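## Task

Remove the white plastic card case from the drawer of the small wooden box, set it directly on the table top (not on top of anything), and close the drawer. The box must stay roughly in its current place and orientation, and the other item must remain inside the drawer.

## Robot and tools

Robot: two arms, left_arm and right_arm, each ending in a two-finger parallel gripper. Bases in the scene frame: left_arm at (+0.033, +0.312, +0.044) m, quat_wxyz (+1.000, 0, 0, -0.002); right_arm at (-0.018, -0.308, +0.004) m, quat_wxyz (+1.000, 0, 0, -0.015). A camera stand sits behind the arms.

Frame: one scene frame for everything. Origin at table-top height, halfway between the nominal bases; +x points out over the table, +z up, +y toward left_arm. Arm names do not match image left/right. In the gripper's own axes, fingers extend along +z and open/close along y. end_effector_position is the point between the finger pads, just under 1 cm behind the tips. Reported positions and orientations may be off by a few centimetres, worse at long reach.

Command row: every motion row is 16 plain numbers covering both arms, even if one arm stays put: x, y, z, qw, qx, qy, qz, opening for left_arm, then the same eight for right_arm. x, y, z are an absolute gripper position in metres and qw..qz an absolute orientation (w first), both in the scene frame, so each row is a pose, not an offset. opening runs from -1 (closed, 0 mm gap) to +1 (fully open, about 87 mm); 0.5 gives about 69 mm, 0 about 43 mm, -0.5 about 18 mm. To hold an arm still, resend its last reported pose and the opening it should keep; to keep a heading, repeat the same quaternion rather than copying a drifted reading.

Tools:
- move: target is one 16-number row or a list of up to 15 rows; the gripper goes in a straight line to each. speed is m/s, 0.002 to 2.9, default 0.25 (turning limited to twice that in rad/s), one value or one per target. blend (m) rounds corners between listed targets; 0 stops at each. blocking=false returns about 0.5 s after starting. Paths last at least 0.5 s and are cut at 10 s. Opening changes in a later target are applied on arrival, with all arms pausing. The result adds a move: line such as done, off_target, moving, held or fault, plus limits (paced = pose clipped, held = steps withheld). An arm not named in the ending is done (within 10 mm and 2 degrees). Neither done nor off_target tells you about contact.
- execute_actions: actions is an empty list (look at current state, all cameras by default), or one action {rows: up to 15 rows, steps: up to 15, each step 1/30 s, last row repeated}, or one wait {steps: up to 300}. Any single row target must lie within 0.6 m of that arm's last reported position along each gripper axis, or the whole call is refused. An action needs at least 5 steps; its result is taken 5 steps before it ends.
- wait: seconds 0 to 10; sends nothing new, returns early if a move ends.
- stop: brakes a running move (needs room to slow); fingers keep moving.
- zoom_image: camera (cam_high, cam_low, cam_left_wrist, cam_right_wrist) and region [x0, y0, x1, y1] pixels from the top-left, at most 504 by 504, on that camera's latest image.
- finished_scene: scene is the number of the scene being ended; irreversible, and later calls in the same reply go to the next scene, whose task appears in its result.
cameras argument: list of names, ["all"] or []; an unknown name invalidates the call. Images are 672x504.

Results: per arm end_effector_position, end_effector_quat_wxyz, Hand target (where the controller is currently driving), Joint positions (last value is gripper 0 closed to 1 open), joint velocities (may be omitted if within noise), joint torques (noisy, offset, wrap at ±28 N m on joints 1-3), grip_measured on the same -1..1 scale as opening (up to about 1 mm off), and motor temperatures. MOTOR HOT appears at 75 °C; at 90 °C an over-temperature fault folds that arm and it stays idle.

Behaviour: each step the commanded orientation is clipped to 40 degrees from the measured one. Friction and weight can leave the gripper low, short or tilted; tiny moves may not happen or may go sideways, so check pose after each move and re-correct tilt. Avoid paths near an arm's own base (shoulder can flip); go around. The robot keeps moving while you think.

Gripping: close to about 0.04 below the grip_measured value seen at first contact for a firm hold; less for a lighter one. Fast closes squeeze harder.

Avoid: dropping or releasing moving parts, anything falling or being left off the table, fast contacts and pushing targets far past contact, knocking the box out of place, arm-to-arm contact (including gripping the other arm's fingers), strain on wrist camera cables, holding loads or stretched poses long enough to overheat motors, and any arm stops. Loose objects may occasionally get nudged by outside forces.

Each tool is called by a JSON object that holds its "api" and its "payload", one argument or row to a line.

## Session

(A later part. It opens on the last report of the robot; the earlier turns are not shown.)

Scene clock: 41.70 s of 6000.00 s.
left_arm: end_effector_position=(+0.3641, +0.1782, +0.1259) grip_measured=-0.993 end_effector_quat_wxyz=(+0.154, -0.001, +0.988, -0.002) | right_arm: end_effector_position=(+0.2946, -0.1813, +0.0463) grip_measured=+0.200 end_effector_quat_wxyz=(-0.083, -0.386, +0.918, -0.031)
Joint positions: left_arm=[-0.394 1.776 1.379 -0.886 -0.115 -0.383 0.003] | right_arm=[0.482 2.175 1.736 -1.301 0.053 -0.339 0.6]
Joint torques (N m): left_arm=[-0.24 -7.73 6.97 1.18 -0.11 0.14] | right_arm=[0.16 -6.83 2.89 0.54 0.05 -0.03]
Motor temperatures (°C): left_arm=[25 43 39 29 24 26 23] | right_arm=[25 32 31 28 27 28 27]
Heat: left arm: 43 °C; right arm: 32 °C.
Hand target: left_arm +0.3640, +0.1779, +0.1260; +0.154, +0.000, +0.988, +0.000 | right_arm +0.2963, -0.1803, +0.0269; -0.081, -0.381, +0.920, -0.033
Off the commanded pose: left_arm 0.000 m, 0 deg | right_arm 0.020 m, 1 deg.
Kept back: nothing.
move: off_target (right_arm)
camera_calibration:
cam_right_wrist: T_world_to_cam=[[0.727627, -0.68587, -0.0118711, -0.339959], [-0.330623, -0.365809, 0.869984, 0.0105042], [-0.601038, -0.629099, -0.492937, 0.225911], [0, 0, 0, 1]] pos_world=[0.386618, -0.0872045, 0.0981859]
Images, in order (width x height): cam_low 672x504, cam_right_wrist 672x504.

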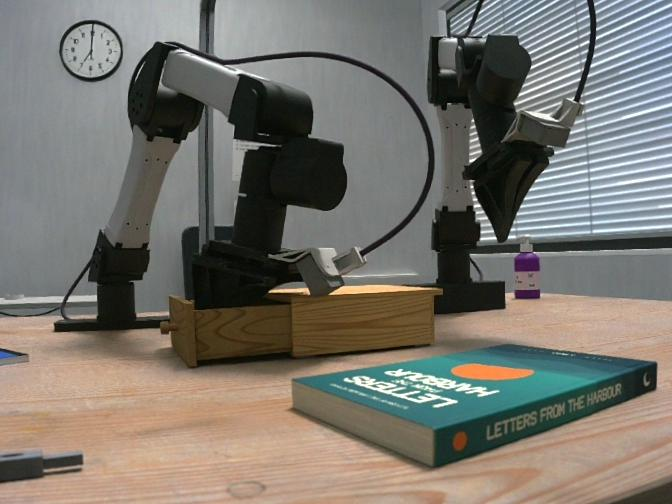

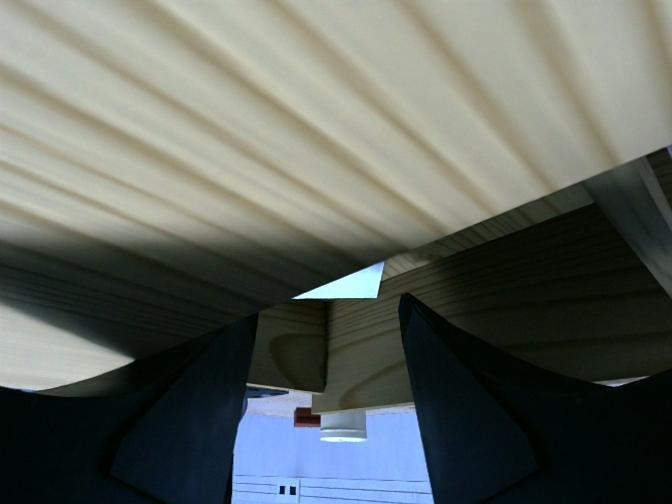

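{"api": "move", "payload": {
  "target": [
    [0.364,0.178,0.126,0.154,0,0.988,0,-1,0.300,-0.176,0.072,-0.0,-0.3827,0.9239,0,0.2],
    [0.364,0.178,0.126,0.154,0,0.988,0,-1,0.299,-0.177,0.026,0,-0.3827,0.9239,0,0.2]
  ],
  "speed": [0.15,0.06],
  "cameras": ["cam_low","cam_right_wrist"]
}}

Scene clock: 43.93 s of 6000.00 s.
left_arm: end_effector_position=(+0.3641, +0.1782, +0.1259) grip_measured=-0.993 end_effector_quat_wxyz=(+0.154, -0.001, +0.988, -0.002) | right_arm: end_effector_position=(+0.2899, -0.1871, +0.0343) grip_measured=+0.200 end_effector_quat_wxyz=(-0.030, -0.379, +0.925, -0.008)
Joint positions: left_arm=[-0.394 1.776 1.379 -0.886 -0.115 -0.383 0.003] | right_arm=[0.453 2.053 1.53 -1.108 0.013 -0.354 0.6]
Joint torques (N m): left_arm=[-0.21 -7.75 6.98 1.17 -0.11 0.14] | right_arm=[0.98 -8.79 4.64 0.85 -0.15 -0.11]
Heat: left arm: 43 °C; right arm: 33 °C.
Hand target: left_arm +0.3640, +0.1779, +0.1260; +0.154, +0.000, +0.988, +0.000 | right_arm +0.2987, -0.1772, +0.0268; -0.001, -0.383, +0.924, +0.000
Off the commanded pose: left_arm 0.000 m, 0 deg | right_arm 0.016 m, 4 deg.
Kept back: nothing.
move: off_target (right_arm)
camera_calibration:
cam_right_wrist: T_world_to_cam=[[0.716106, -0.697901, -0.0112397, -0.339501], [-0.405409, -0.428986, 0.807226, 0.0292934], [-0.568186, -0.573503, -0.590135, 0.21782], [0, 0, 0, 1]] pos_world=[0.378757, -0.0994509, 0.101081]
Images, in order (width x height): cam_low 672x504, cam_right_wrist 672x504.

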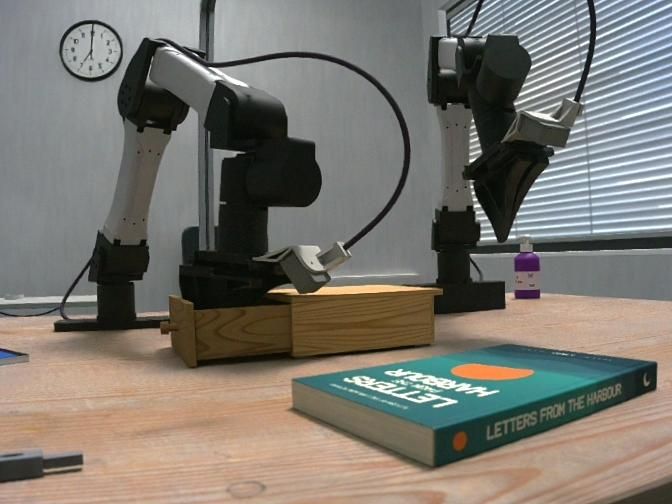

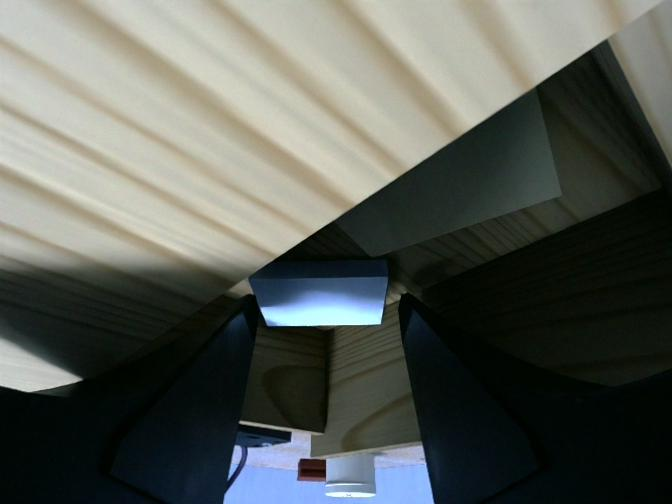

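{"api": "move", "payload": {
  "target": [0.364,0.178,0.126,0.154,0,0.988,0,-1,0.294,-0.183,0.031,0,-0.3827,0.9239,0,-0.15],
  "speed": 0.06,
  "cameras": ["cam_right_wrist"]
}}

Scene clock: 44.87 s of 6000.00 s.
left_arm: end_effector_position=(+0.3641, +0.1782, +0.1259) grip_measured=-0.993 end_effector_quat_wxyz=(+0.154, -0.001, +0.988, -0.002) | right_arm: end_effector_position=(+0.2891, -0.1865, +0.0338) grip_measured=-0.150 end_effector_quat_wxyz=(-0.020, -0.379, +0.925, -0.005)
Joint positions: left_arm=[-0.394 1.776 1.379 -0.886 -0.115 -0.383 0.003] | right_arm=[0.454 2.033 1.503 -1.082 0.009 -0.355 0.425]
Joint torques (N m): left_arm=[-0.25 -7.77 6.99 1.18 -0.12 0.13] | right_arm=[0.17 -9.42 4.53 0.62 -0.13 -0.2]
Heat: left arm: 43 °C; right arm: 33 °C.
Hand target: left_arm +0.3640, +0.1779, +0.1260; +0.154, +0.000, +0.988, +0.000 | right_arm +0.2940, -0.1830, +0.0312; -0.001, -0.383, +0.924, +0.000
Off the commanded pose: left_arm 0.000 m, 0 deg | right_arm 0.007 m, 2 deg.
Kept back: nothing.
move: done
camera_calibration:
cam_right_wrist: T_world_to_cam=[[0.716642, -0.697394, -0.00818309, -0.33873], [-0.417733, -0.438599, 0.795695, 0.0317019], [-0.558501, -0.566809, -0.605643, 0.216449], [0, 0, 0, 1]] pos_world=[0.376878, -0.0996383, 0.103094]
Images, in order (width x height): cam_right_wrist 672x504.

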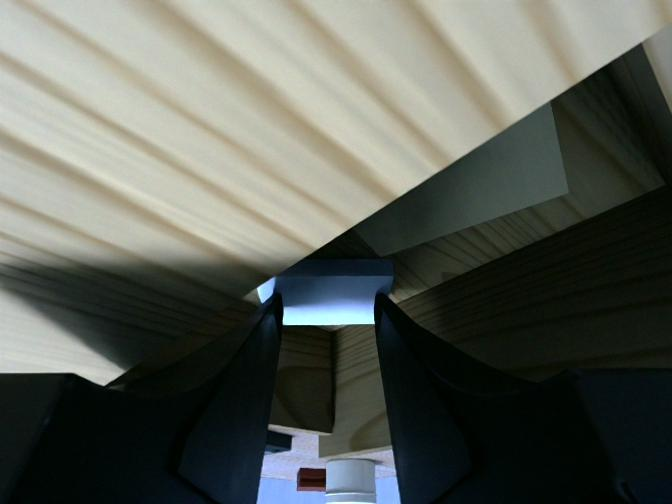

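{"api": "move", "payload": {
  "target": [
    [0.364,0.178,0.126,0.154,0,0.988,0,-1,0.297,-0.180,0.045,0,-0.3827,0.9239,0,0.2],
    [0.364,0.178,0.126,0.154,0,0.988,0,-1,0.300,-0.179,0.008,0,-0.3827,0.9239,0,0.2]
  ],
  "speed": 0.06,
  "cameras": ["cam_right_wrist","cam_low"]
}}

Scene clock: 46.67 s of 6000.00 s.
left_arm: end_effector_position=(+0.3641, +0.1782, +0.1259) grip_measured=-0.993 end_effector_quat_wxyz=(+0.154, -0.001, +0.988, -0.002) | right_arm: end_effector_position=(+0.2908, -0.1874, +0.0329) grip_measured=+0.200 end_effector_quat_wxyz=(-0.017, -0.379, +0.925, -0.006)
Joint positions: left_arm=[-0.394 1.776 1.379 -0.886 -0.115 -0.383 0.003] | right_arm=[0.45 2.031 1.498 -1.071 0.01 -0.357 0.6]
Joint torques (N m): left_arm=[-0.24 -7.73 6.94 1.17 -0.12 0.14] | right_arm=[0.7 -5.33 3.28 1.17 -0.15 -0.18]
Heat: left arm: 43 °C; right arm: 33 °C.
Hand target: left_arm +0.3640, +0.1779, +0.1260; +0.154, +0.000, +0.988, +0.000 | right_arm +0.2984, -0.1797, +0.0098; -0.002, -0.383, +0.924, +0.000
Off the commanded pose: left_arm 0.000 m, 0 deg | right_arm 0.028 m, 2 deg.
Kept back: nothing.
move: off_target (right_arm)
camera_calibration:
cam_right_wrist: T_world_to_cam=[[0.715896, -0.698191, -0.00477165, -0.340649], [-0.42396, -0.44012, 0.791551, 0.0344598], [-0.554753, -0.564645, -0.611085, 0.215783], [0, 0, 0, 1]] pos_world=[0.378185, -0.10083, 0.10296]
Images, in order (width x height): cam_low 672x504, cam_right_wrist 672x504.

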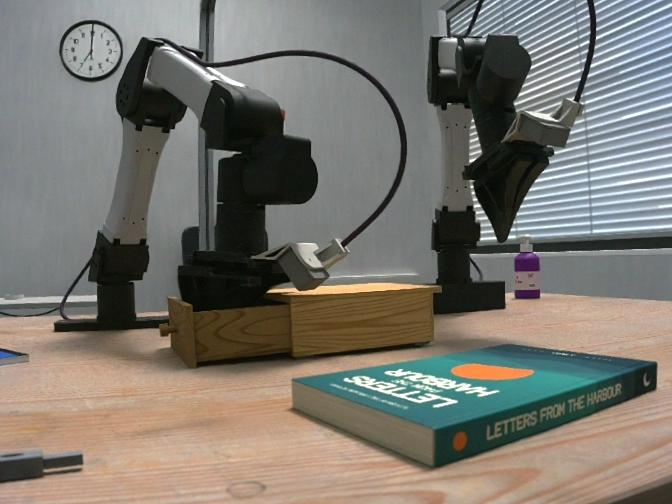

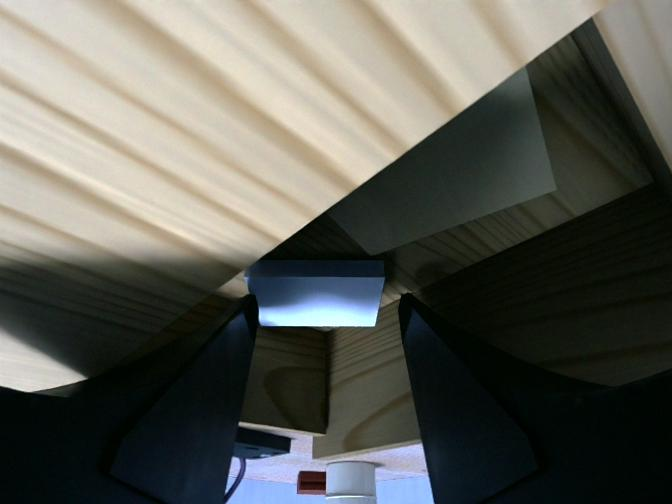

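{"api": "move", "payload": {
  "target": [
    [0.364,0.178,0.126,0.154,0,0.988,0,-1,0.297,-0.176,0.06,0.0645,-0.3818,0.9217,0.0267,0.2],
    [0.364,0.178,0.126,0.154,0,0.988,0,-1,0.300,-0.173,0.012,0.0645,-0.3818,0.9217,0.0267,0.2]
  ],
  "speed": 0.06,
  "cameras": ["cam_right_wrist","cam_low"]
}}

Scene clock: 49.53 s of 6000.00 s.
left_arm: end_effector_position=(+0.3641, +0.1782, +0.1259) grip_measured=-0.993 end_effector_quat_wxyz=(+0.154, -0.001, +0.988, -0.002) | right_arm: end_effector_position=(+0.2925, -0.1804, +0.0283) grip_measured=+0.200 end_effector_quat_wxyz=(+0.049, -0.379, +0.924, +0.020)
Joint positions: left_arm=[-0.394 1.776 1.379 -0.886 -0.115 -0.383 0.003] | right_arm=[0.443 1.927 1.349 -0.894 -0.037 -0.364 0.6]
Joint torques (N m): left_arm=[-0.24 -7.71 6.99 1.16 -0.12 0.15] | right_arm=[0.54 -5.72 4.37 1.19 -0.18 -0.15]
Heat: left arm: 43 °C; right arm: 33 °C.
Hand target: left_arm +0.3640, +0.1779, +0.1260; +0.154, +0.000, +0.988, +0.000 | right_arm +0.2991, -0.1734, +0.0130; +0.063, -0.382, +0.922, +0.027
Off the commanded pose: left_arm 0.000 m, 0 deg | right_arm 0.019 m, 2 deg.
Kept back: nothing.
move: off_target (right_arm)
camera_calibration:
cam_right_wrist: T_world_to_cam=[[0.717146, -0.696922, 0.00103662, -0.337305], [-0.499018, -0.512459, 0.698832, 0.0534041], [-0.486501, -0.501682, -0.715285, 0.212144], [0, 0, 0, 1]] pos_world=[0.371755, -0.101279, 0.114772]
Images, in order (width x height): cam_low 672x504, cam_right_wrist 672x504.

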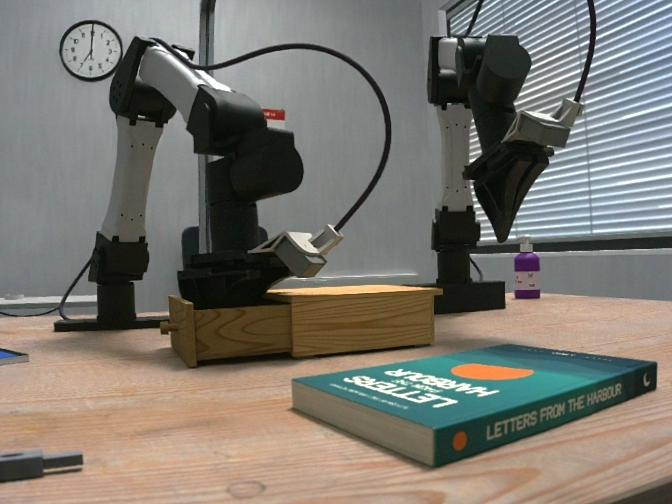

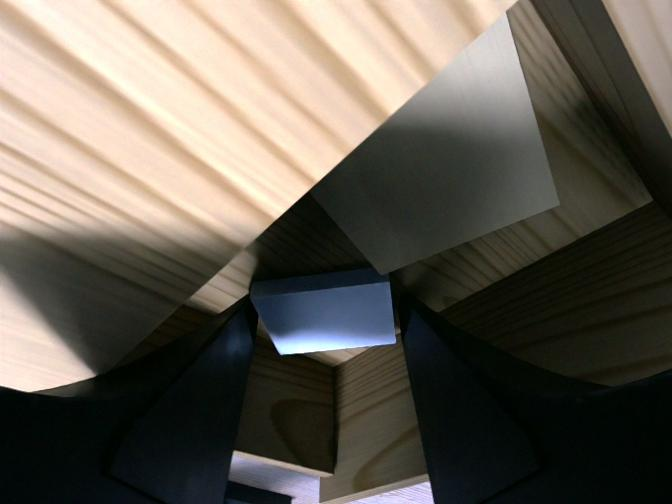

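Deeper now, at floor, case straddled. Close.

{"api": "move", "payload": {
  "target": [0.364,0.178,0.126,0.154,0,0.988,0,-1,0.299,-0.175,0.018,0.0645,-0.3818,0.9217,0.0267,-0.2],
  "speed": 0.06,
  "cameras": ["cam_right_wrist"]
}}

Scene clock: 50.47 s of 6000.00 s.
left_arm: end_effector_position=(+0.3641, +0.1782, +0.1259) grip_measured=-0.993 end_effector_quat_wxyz=(+0.154, -0.001, +0.988, -0.002) | right_arm: end_effector_position=(+0.2927, -0.1805, +0.0276) grip_measured=+0.090 end_effector_quat_wxyz=(+0.049, -0.379, +0.924, +0.020)
Joint positions: left_arm=[-0.394 1.776 1.379 -0.886 -0.115 -0.383 0.003] | right_arm=[0.442 1.927 1.346 -0.89 -0.037 -0.365 0.545]
Joint torques (N m): left_arm=[-0.2 -7.76 7.01 1.18 -0.11 0.14] | right_arm=[0.2 -6.65 5.24 1.03 -0.17 -0.18]
Heat: left arm: 43 °C; right arm: 33 °C.
Hand target: left_arm +0.3640, +0.1779, +0.1260; +0.154, +0.000, +0.988, +0.000 | right_arm +0.2986, -0.1752, +0.0185; +0.064, -0.382, +0.922, +0.027
Off the commanded pose: left_arm 0.000 m, 0 deg | right_arm 0.013 m, 2 deg.
Kept back: nothing.
move: off_target (right_arm)
camera_calibration:
cam_right_wrist: T_world_to_cam=[[0.717211, -0.696855, 0.00136043, -0.337571], [-0.499864, -0.513103, 0.697754, 0.0540798], [-0.485535, -0.501117, -0.716336, 0.21155], [0, 0, 0, 1]] pos_world=[0.371857, -0.101478, 0.114266]
Images, in order (width x height): cam_right_wrist 672x504.

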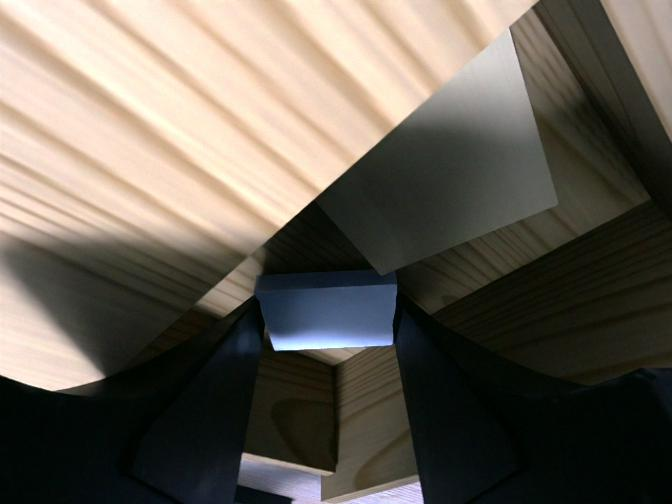

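{"api": "move", "payload": {
  "target": [
    [0.364,0.178,0.126,0.154,0,0.988,0,-1,0.297,-0.177,0.10,0.0645,-0.3818,0.9217,0.0267,-0.2],
    [0.364,0.178,0.126,0.154,0,0.988,0,-1,0.295,-0.20,0.15,0.0645,-0.3818,0.9217,0.0267,-0.2]
  ],
  "speed": [0.08,0.15],
  "blend": [0.02,0],
  "cameras": ["cam_right_wrist","cam_low"]
}}

Scene clock: 52.70 s of 6000.00 s.
left_arm: end_effector_position=(+0.3641, +0.1782, +0.1259) grip_measured=-0.993 end_effector_quat_wxyz=(+0.154, -0.001, +0.988, -0.002) | right_arm: end_effector_position=(+0.2918, -0.2021, +0.1329) grip_measured=+0.090 end_effector_quat_wxyz=(+0.038, -0.378, +0.925, +0.021)
Joint positions: left_arm=[-0.394 1.776 1.379 -0.886 -0.115 -0.383 0.003] | right_arm=[0.385 1.858 1.676 -1.314 -0.045 -0.42 0.545]
Joint torques (N m): left_arm=[-0.25 -7.77 6.97 1.18 -0.12 0.14] | right_arm=[-0.28 -9.95 10.39 0.26 -0.2 -0.27]
Heat: left arm: 44 °C; right arm: 33 °C.
Hand target: left_arm +0.3640, +0.1779, +0.1260; +0.154, +0.000, +0.988, +0.000 | right_arm +0.2946, -0.2002, +0.1498; +0.065, -0.382, +0.922, +0.026
Off the commanded pose: left_arm 0.000 m, 0 deg | right_arm 0.018 m, 3 deg.
Kept back: nothing.
move: off_target (right_arm)
camera_calibration:
cam_right_wrist: T_world_to_cam=[[0.715817, -0.698221, -0.00965927, -0.350498], [-0.485948, -0.508033, 0.711166, -0.0356874], [-0.501458, -0.504371, -0.702958, 0.277917], [0, 0, 0, 1]] pos_world=[0.372914, -0.122682, 0.217358]
Images, in order (width x height): cam_low 672x504, cam_right_wrist 672x504.

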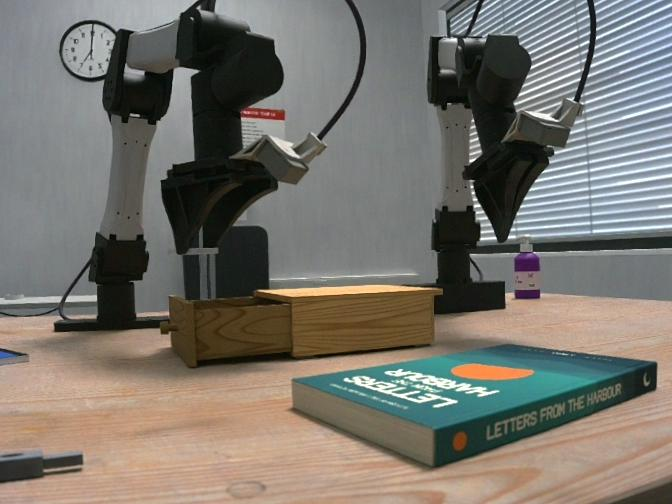

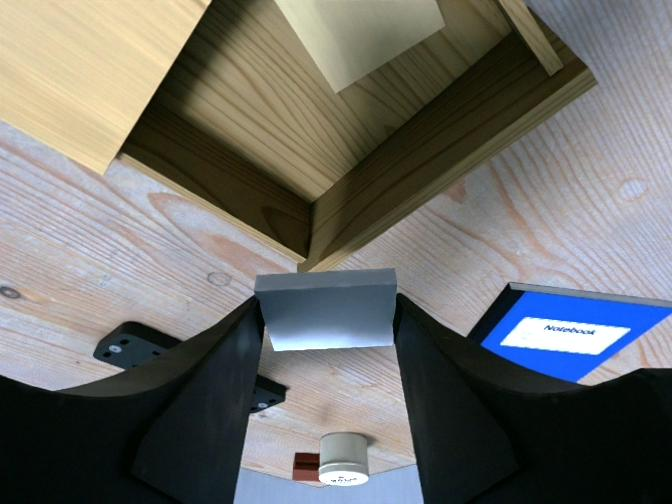

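{"api": "move", "payload": {
  "target": [
    [0.364,0.178,0.126,0.154,0,0.988,0,-1,0.36,-0.26,0.14,0.0698,-0.15,0.986,0.0107,-0.2],
    [0.364,0.178,0.126,0.154,0,0.988,0,-1,0.42,-0.29,0.10,0.0698,0,0.9976,0,-0.2],
    [0.364,0.178,0.126,0.154,0,0.988,0,-1,0.42,-0.29,0.035,0.0698,0,0.9976,0,-0.2],
    [0.364,0.178,0.126,0.154,0,0.988,0,-1,0.42,-0.29,0.012,0.0698,0,0.9976,0,-0.2]
  ],
  "speed": [0.2,0.2,0.12,0.04],
  "blend": [0.03,0.02,0.01,0],
  "cameras": ["cam_low"]
}}

{"api": "zoom_image", "payload": {
  "camera": "cam_low",
  "region": [0, 250, 240, 420]
}}

Scene clock: 56.67 s of 6000.00 s.
left_arm: end_effector_position=(+0.3641, +0.1782, +0.1259) grip_measured=-0.993 end_effector_quat_wxyz=(+0.154, -0.001, +0.988, -0.002) | right_arm: end_effector_position=(+0.4173, -0.2873, +0.0215) grip_measured=+0.090 end_effector_quat_wxyz=(+0.071, -0.007, +0.997, +0.005)
Joint positions: left_arm=[-0.394 1.776 1.379 -0.886 -0.115 -0.383 0.003] | right_arm=[0.072 2.288 1.881 -1.023 -0.005 0.028 0.545]
Joint torques (N m): left_arm=[-0.25 -7.72 6.97 1.18 -0.11 0.13] | right_arm=[-0.13 -8.62 7.25 0.66 0.13 -0.03]
Heat: left arm: 44 °C; right arm: 34 °C.
Hand target: left_arm +0.3640, +0.1779, +0.1260; +0.154, +0.000, +0.988, +0.000 | right_arm +0.4197, -0.2901, +0.0121; +0.070, +0.000, +0.998, +0.000
Off the commanded pose: left_arm 0.000 m, 0 deg | right_arm 0.010 m, 1 deg.
Kept back: nothing.
move: done
Images, in order (width x height): cam_low 672x504.

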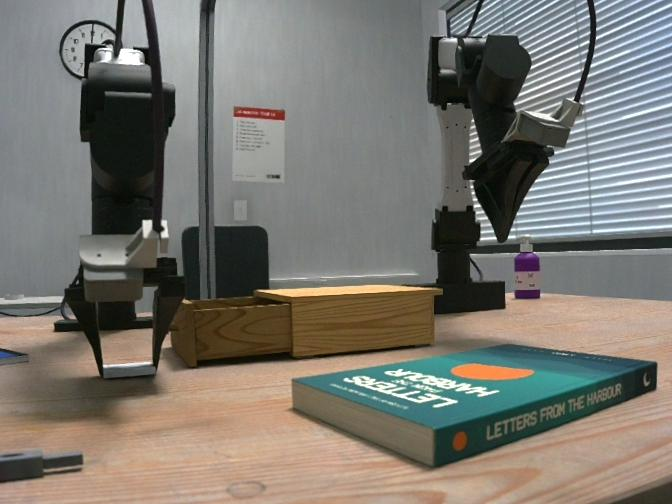

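Scaled by 2.100 from the camera's 672x504 image, which has a finer 960x720 frame.

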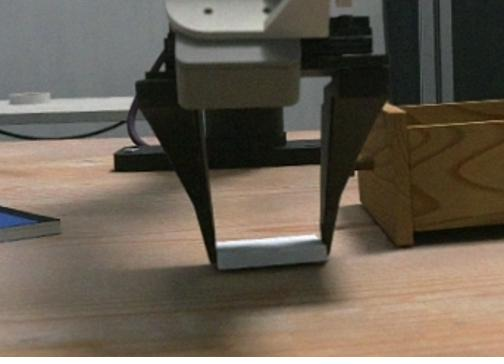

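{"api": "move", "payload": {
  "target": [
    [0.364,0.178,0.126,0.154,0,0.988,0,-1,0.42,-0.29,0.005,0.0698,0,0.9976,0,-0.2],
    [0.364,0.178,0.126,0.154,0,0.988,0,-1,0.42,-0.29,0.018,0.0698,0,0.9976,0,0.35],
    [0.33,0.12,0.10,0.1294,-0.017,0.9829,-0.1294,-1,0.41,-0.29,0.11,0.0698,0,0.9976,0,0.35],
    [0.327,0.085,0.030,0.1294,-0.017,0.9829,-0.1294,-1,0.335,-0.275,0.11,0.13,0,0.9914,0,-1],
    [0.327,0.060,0.028,0.1294,-0.017,0.9829,-0.1294,-1,0.335,-0.275,0.11,0.13,0,0.9914,0,-1]
  ],
  "speed": [0.05,0.05,0.15,0.15,0.06],
  "cameras": ["all"]
}}

Scene clock: 62.80 s of 6000.00 s.
left_arm: end_effector_position=(+0.3196, +0.0676, +0.0264) grip_measured=-0.993 end_effector_quat_wxyz=(+0.120, -0.013, +0.985, -0.126) | right_arm: end_effector_position=(+0.3307, -0.2755, +0.0989) grip_measured=-0.973 end_effector_quat_wxyz=(+0.103, -0.003, +0.995, +0.003)
Joint positions: left_arm=[-0.607 1.917 1.111 -0.42 0.063 -0.649 0.003] | right_arm=[0.118 1.833 1.512 -1.043 0.012 0.08 0.013]
Joint torques (N m): left_arm=[-0.69 -7.21 8.25 1.45 -0.09 0.01] | right_arm=[0.51 -10.3 7.25 0.77 0.13 -0.04]
Heat: left arm: 44 °C; right arm: 35 °C.
Hand target: left_arm +0.3268, +0.0601, +0.0282; +0.129, -0.017, +0.983, -0.130 | right_arm +0.3348, -0.2750, +0.1101; +0.130, +0.000, +0.992, +0.000
Off the commanded pose: left_arm 0.011 m, 1 deg | right_arm 0.012 m, 3 deg.
Kept back: nothing.
move: off_target (left_arm, right_arm); target 4's new opening was sent with right_arm's hand 0.012 m and 3 deg from that target
camera_calibration:
cam_left_wrist: T_world_to_cam=[[-0.00430437, -0.971062, 0.238789, 0.0587506], [-0.821797, 0.139491, 0.552442, 0.263353], [-0.569764, -0.193858, -0.798616, 0.360861], [0, 0, 0, 1]] pos_world=[0.422281, 0.0902709, 0.128673]
cam_right_wrist: T_world_to_cam=[[0.0276245, -0.999616, -0.00226935, -0.286068], [-0.782636, -0.0230405, 0.622053, 0.210594], [-0.621866, -0.0154078, -0.782972, 0.418949], [0, 0, 0, 1]] pos_world=[0.433252, -0.274651, 0.196375]

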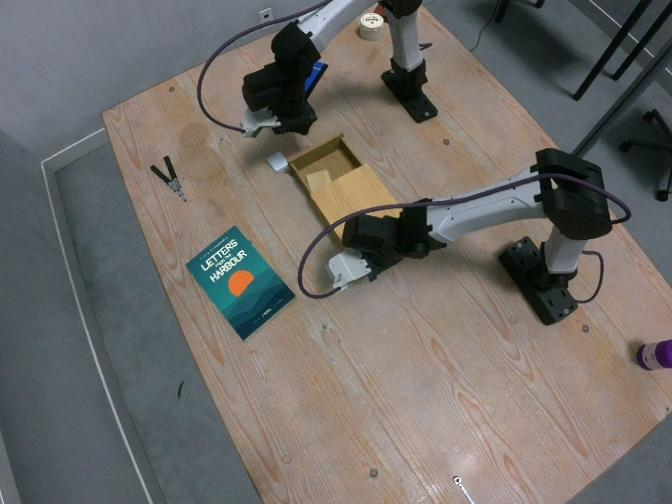

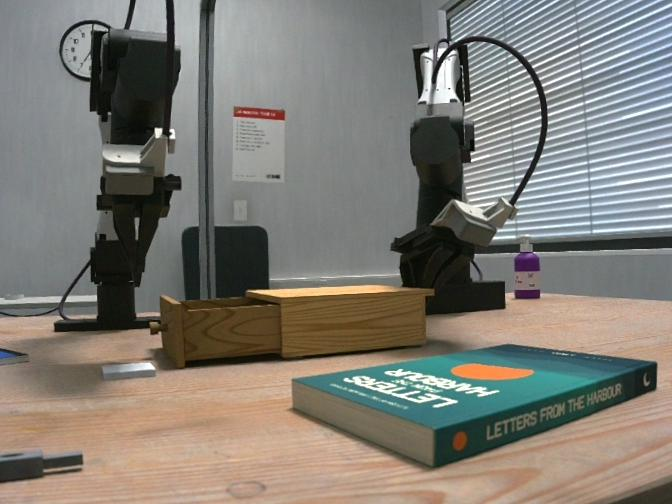

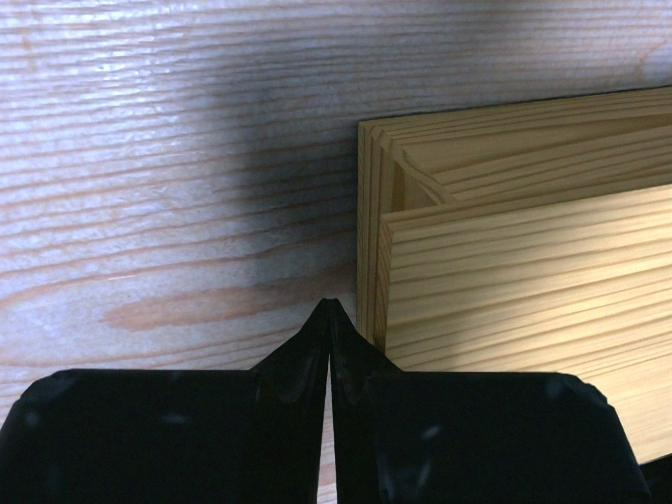

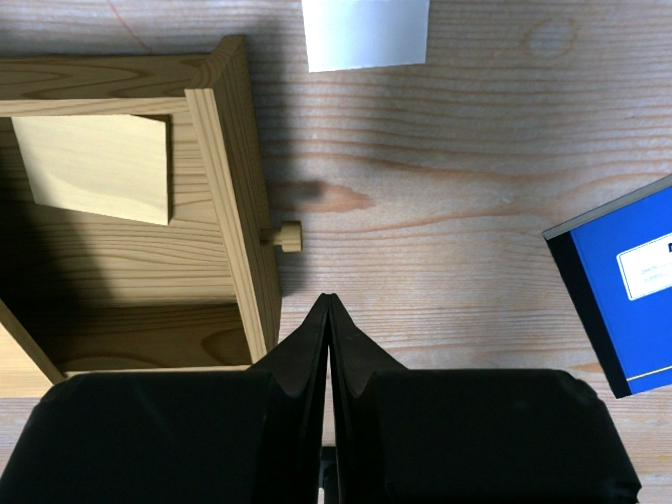

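{"api": "move", "payload": {
  "target": [
    [0.328,0.084,0.028,0.1294,-0.017,0.9829,-0.1294,-1,0.335,-0.288,0.03,0.0867,0.0091,0.9907,0.1041,-1],
    [0.328,0.084,0.028,0.1294,-0.017,0.9829,-0.1294,-1,0.333,-0.16,0.03,0.0867,0.0091,0.9907,0.1041,-1]
  ],
  "speed": [0.12,0.06],
  "cameras": ["all"]
}}

Scene clock: 67.03 s of 6000.00 s.
left_arm: end_effector_position=(+0.3265, +0.0948, +0.0194) grip_measured=-0.993 end_effector_quat_wxyz=(+0.119, -0.019, +0.987, -0.106) | right_arm: end_effector_position=(+0.3210, -0.1918, +0.0274) grip_measured=-0.974 end_effector_quat_wxyz=(+0.075, +0.009, +0.996, +0.056)
Joint positions: left_arm=[-0.546 1.917 1.089 -0.428 0.049 -0.597 0.003] | right_arm=[0.293 1.943 1.363 -0.815 -0.067 0.287 0.013]
Joint torques (N m): left_arm=[-0.87 -10.24 5.31 1.58 0.23 0.04] | right_arm=[3.17 -6.26 10.81 0.9 -0.84 0.25]
Heat: left arm: 45 °C; right arm: 35 °C.
Hand target: left_arm +0.3279, +0.0842, +0.0282; +0.129, -0.017, +0.983, -0.129 | right_arm +0.3311, -0.1612, +0.0316; +0.085, +0.008, +0.991, +0.104
Off the commanded pose: left_arm 0.014 m, 3 deg | right_arm 0.034 m, 6 deg.
Kept back: nothing.
move: off_target (left_arm, right_arm)
camera_calibration:
cam_left_wrist: T_world_to_cam=[[0.0133164, -0.979608, 0.200477, 0.0827325], [-0.820261, 0.103958, 0.562463, 0.27168], [-0.571835, -0.171934, -0.802149, 0.363157], [0, 0, 0, 1]] pos_world=[0.429413, 0.115241, 0.121911]
cam_right_wrist: T_world_to_cam=[[0.0116423, -0.99373, -0.1112, -0.193022], [-0.747029, -0.082567, 0.659644, 0.225581], [-0.66469, 0.0753895, -0.743306, 0.388433], [0, 0, 0, 1]] pos_world=[0.42895, -0.20247, 0.118457]

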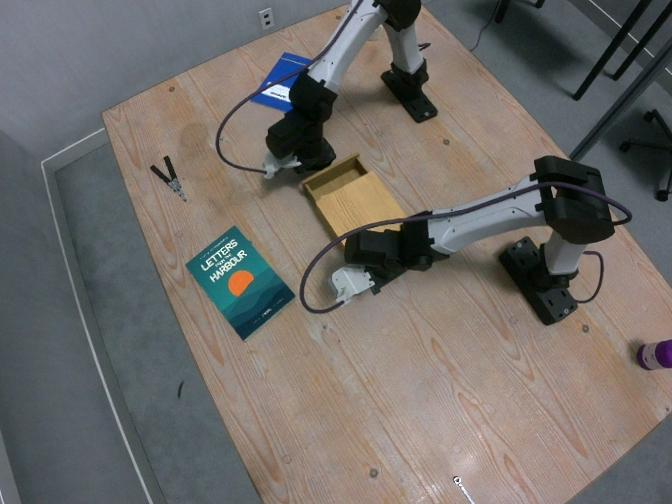

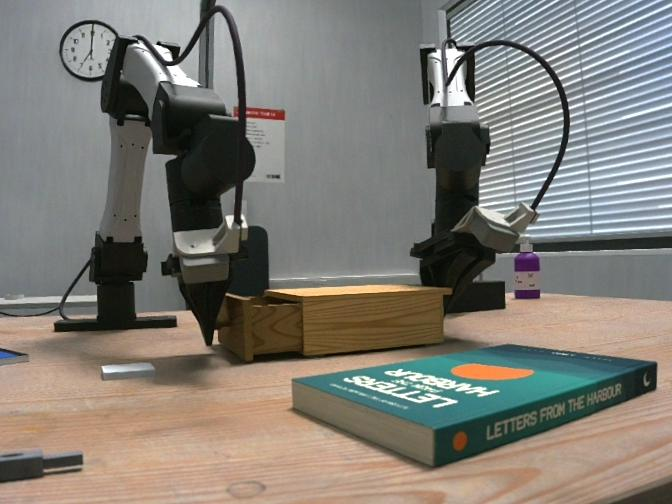

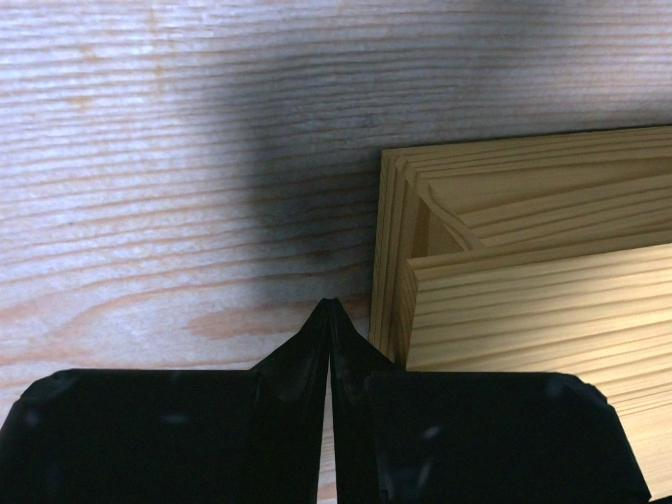

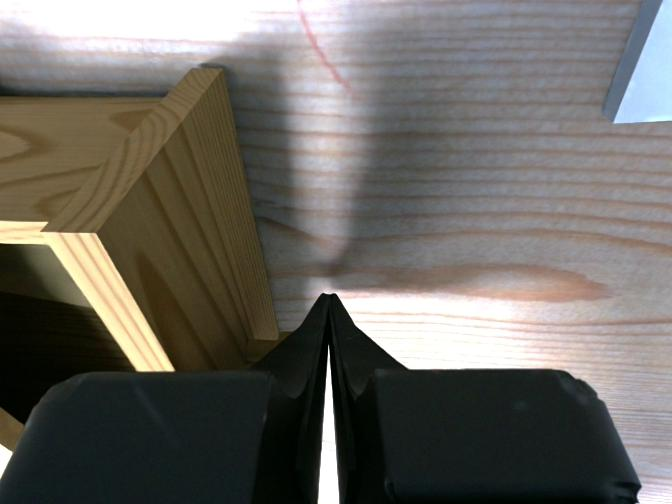

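{"api": "move", "payload": {
  "target": [
    [0.328,0.076,0.030,0.1294,-0.017,0.9829,-0.1294,-1,0.333,-0.12,0.03,0.0867,0.0091,0.9907,0.1041,-1],
    [0.328,0.070,0.030,0.1294,-0.017,0.9829,-0.1294,-1,0.333,-0.09,0.03,0.0867,0.0091,0.9907,0.1041,-1]
  ],
  "speed": 0.05,
  "blend": [0.01,0],
  "cameras": ["all"]
}}

{"api": "zoom_image", "payload": {
  "camera": "cam_low",
  "region": [200, 250, 460, 390]
}}

Scene clock: 68.97 s of 6000.00 s.
left_arm: end_effector_position=(+0.3236, +0.0964, +0.0181) grip_measured=-0.993 end_effector_quat_wxyz=(+0.120, -0.021, +0.988, -0.091) | right_arm: end_effector_position=(+0.3187, -0.1339, +0.0274) grip_measured=-0.974 end_effector_quat_wxyz=(+0.067, +0.008, +0.997, +0.042)
Joint positions: left_arm=[-0.559 1.917 1.089 -0.442 0.02 -0.608 0.003] | right_arm=[0.45 2.026 1.484 -0.872 -0.02 0.438 0.013]
Joint torques (N m): left_arm=[-2.65 -8.95 8.34 1.53 0.39 -0.14] | right_arm=[4.03 -6.72 11.63 1.2 -0.9 0.36]
Heat: left arm: 46 °C; right arm: 35 °C.
Hand target: left_arm +0.3271, +0.0709, +0.0309; +0.129, -0.016, +0.983, -0.129 | right_arm +0.3298, -0.0924, +0.0330; +0.084, +0.006, +0.991, +0.103
Off the commanded pose: left_arm 0.029 m, 5 deg | right_arm 0.046 m, 8 deg.
Kept back: nothing.
move: off_target (left_arm, right_arm)
camera_calibration:
cam_left_wrist: T_world_to_cam=[[0.0191108, -0.984748, 0.172932, 0.0837491], [-0.821297, 0.0831767, 0.564405, 0.272157], [-0.570181, -0.152815, -0.807181, 0.358482], [0, 0, 0, 1]] pos_world=[0.426321, 0.114616, 0.12127]
cam_right_wrist: T_world_to_cam=[[0.00978828, -0.996517, -0.0828083, -0.136041], [-0.736008, -0.0632383, 0.674013, 0.227267], [-0.676902, 0.0543501, -0.734064, 0.383241], [0, 0, 0, 1]] pos_world=[0.428018, -0.142024, 0.116877]

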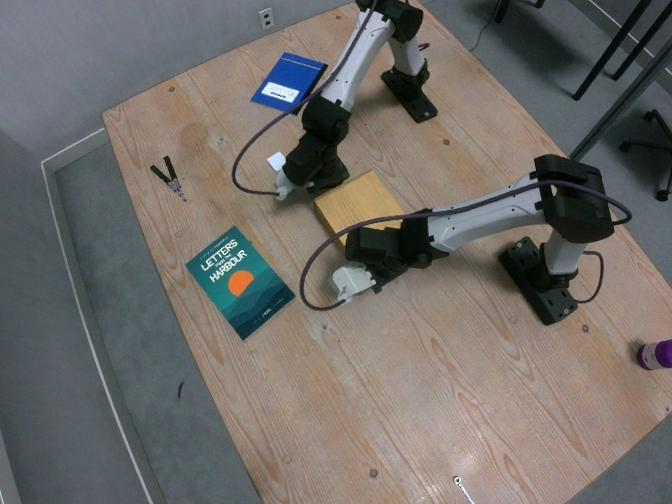

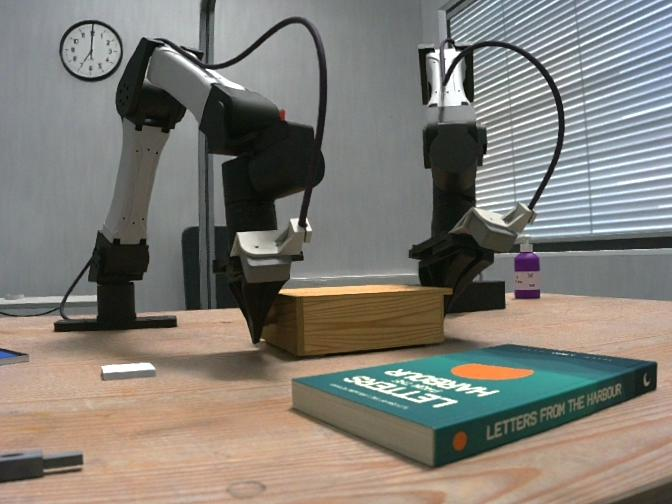

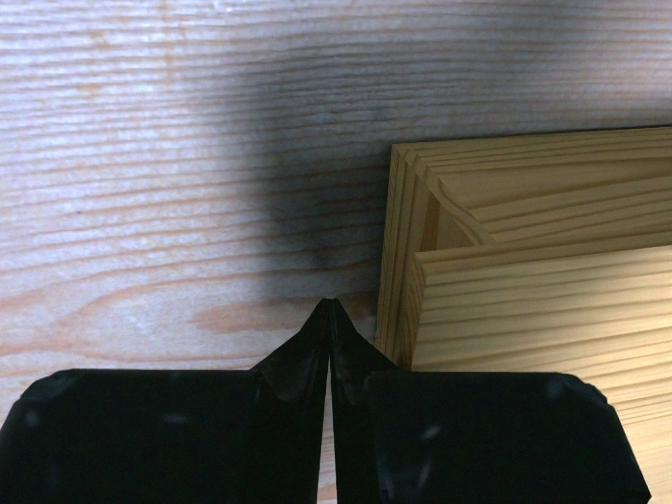

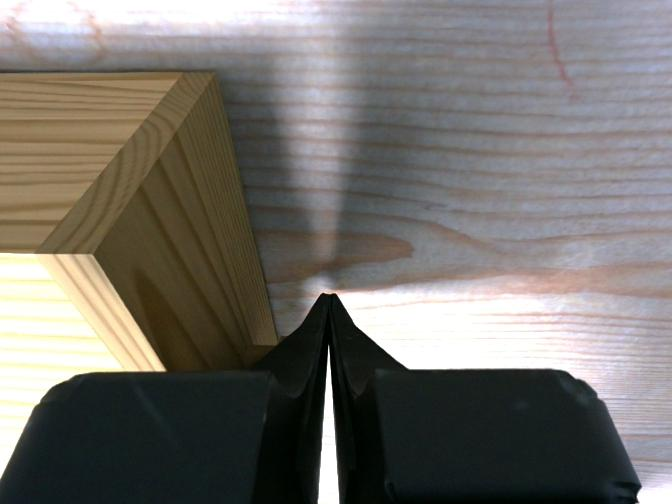

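Scaled by 1.938 from the camera's 672x504 image, which has a finer 960x720 frame.

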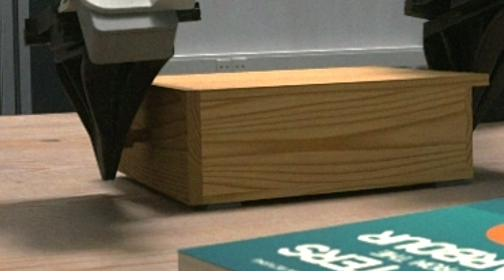

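{"api": "move", "payload": {
  "target": [
    [0.326,0.12,0.04,0.1294,-0.017,0.9829,-0.1294,-1,0.322,-0.16,0.035,0.0867,0.0091,0.9907,0.1041,-1],
    [0.34,0.20,0.13,0.174,0,0.985,0,-1,0.32,-0.22,0.13,0.174,0,0.985,0,-1]
  ],
  "speed": [0.1,0.25],
  "blend": [0.015,0],
  "cameras": ["cam_high","cam_low","cam_right_wrist"]
}}

{"api": "zoom_image", "payload": {
  "camera": "cam_high",
  "region": [250, 150, 400, 300]
}}

{"api": "zoom_image", "payload": {
  "camera": "cam_low",
  "region": [200, 250, 460, 390]
}}

Scene clock: 71.20 s of 6000.00 s.
left_arm: end_effector_position=(+0.3352, +0.1969, +0.1212) grip_measured=-0.993 end_effector_quat_wxyz=(+0.161, +0.000, +0.987, -0.006) | right_arm: end_effector_position=(+0.3135, -0.2168, +0.1130) grip_measured=-0.974 end_effector_quat_wxyz=(+0.149, +0.000, +0.989, +0.001)
Joint positions: left_arm=[-0.373 1.637 1.199 -0.826 -0.107 -0.362 0.003] | right_arm=[0.305 1.722 1.426 -0.986 0.079 0.264 0.013]
Joint torques (N m): left_arm=[0.29 -7.64 8.35 1.13 -0.24 0.22] | right_arm=[-0.54 -8.96 10.71 0.71 0.2 -0.23]
Heat: left arm: 46 °C; right arm: 35 °C.
Hand target: left_arm +0.3398, +0.2000, +0.1300; +0.174, +0.000, +0.985, +0.000 | right_arm +0.3197, -0.2201, +0.1298; +0.174, +0.000, +0.985, +0.000
Off the commanded pose: left_arm 0.010 m, 2 deg | right_arm 0.018 m, 3 deg.
Kept back: nothing.
move: off_target (right_arm)
camera_calibration:
cam_right_wrist: T_world_to_cam=[[0.0202804, -0.99979, 0.00295117, -0.225283], [-0.836387, -0.0153484, 0.547924, 0.216682], [-0.547763, -0.0135804, -0.836523, 0.403444], [0, 0, 0, 1]] pos_world=[0.40679, -0.216431, 0.21943]
Images, in order (width x height): cam_high 672x504, cam_low 672x504, cam_right_wrist 672x504.

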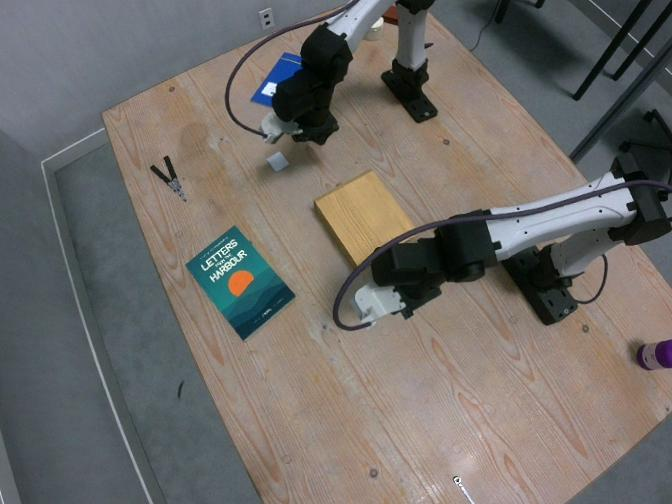

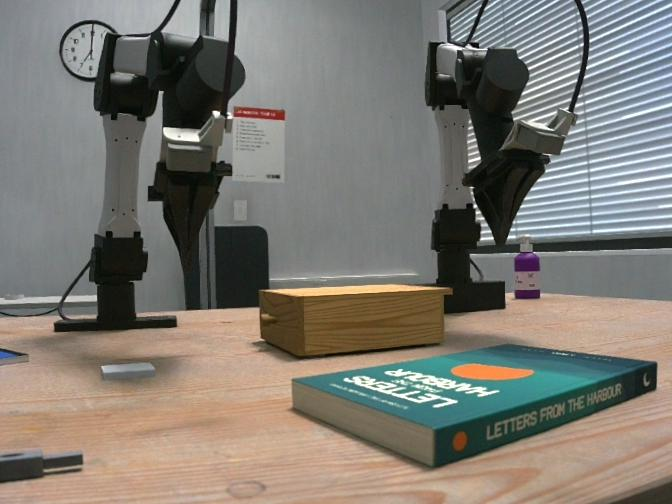

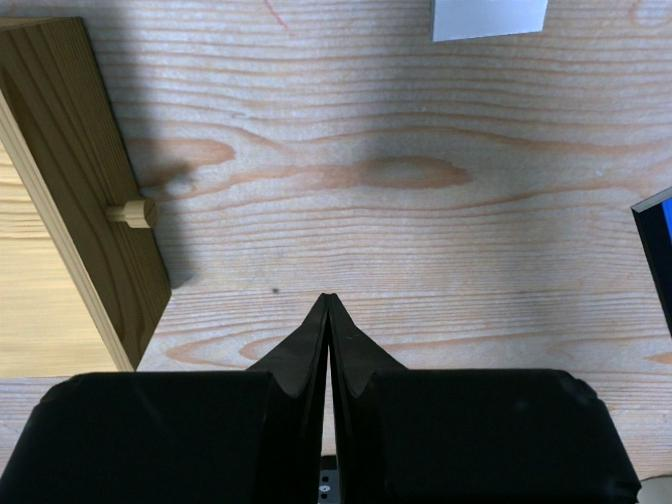

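Scaled by 3.360 from the camera's 672x504 image, which has a finer 960x720 frame.

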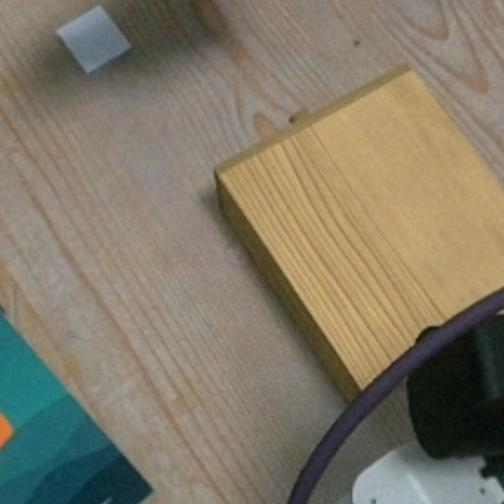

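Scaled by 1.938 from the camera's 672x504 image, which has a finer 960x720 frame.

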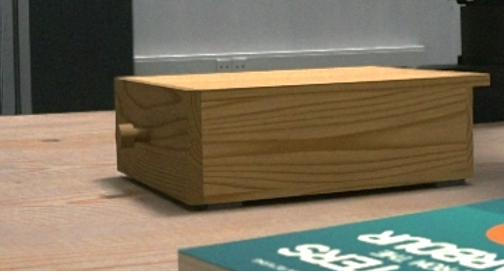

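Shut, and the box is essentially at its start pose.

{"api": "finished_scene", "payload": {
  "scene": 2
}}

The scene is finished: the task was done.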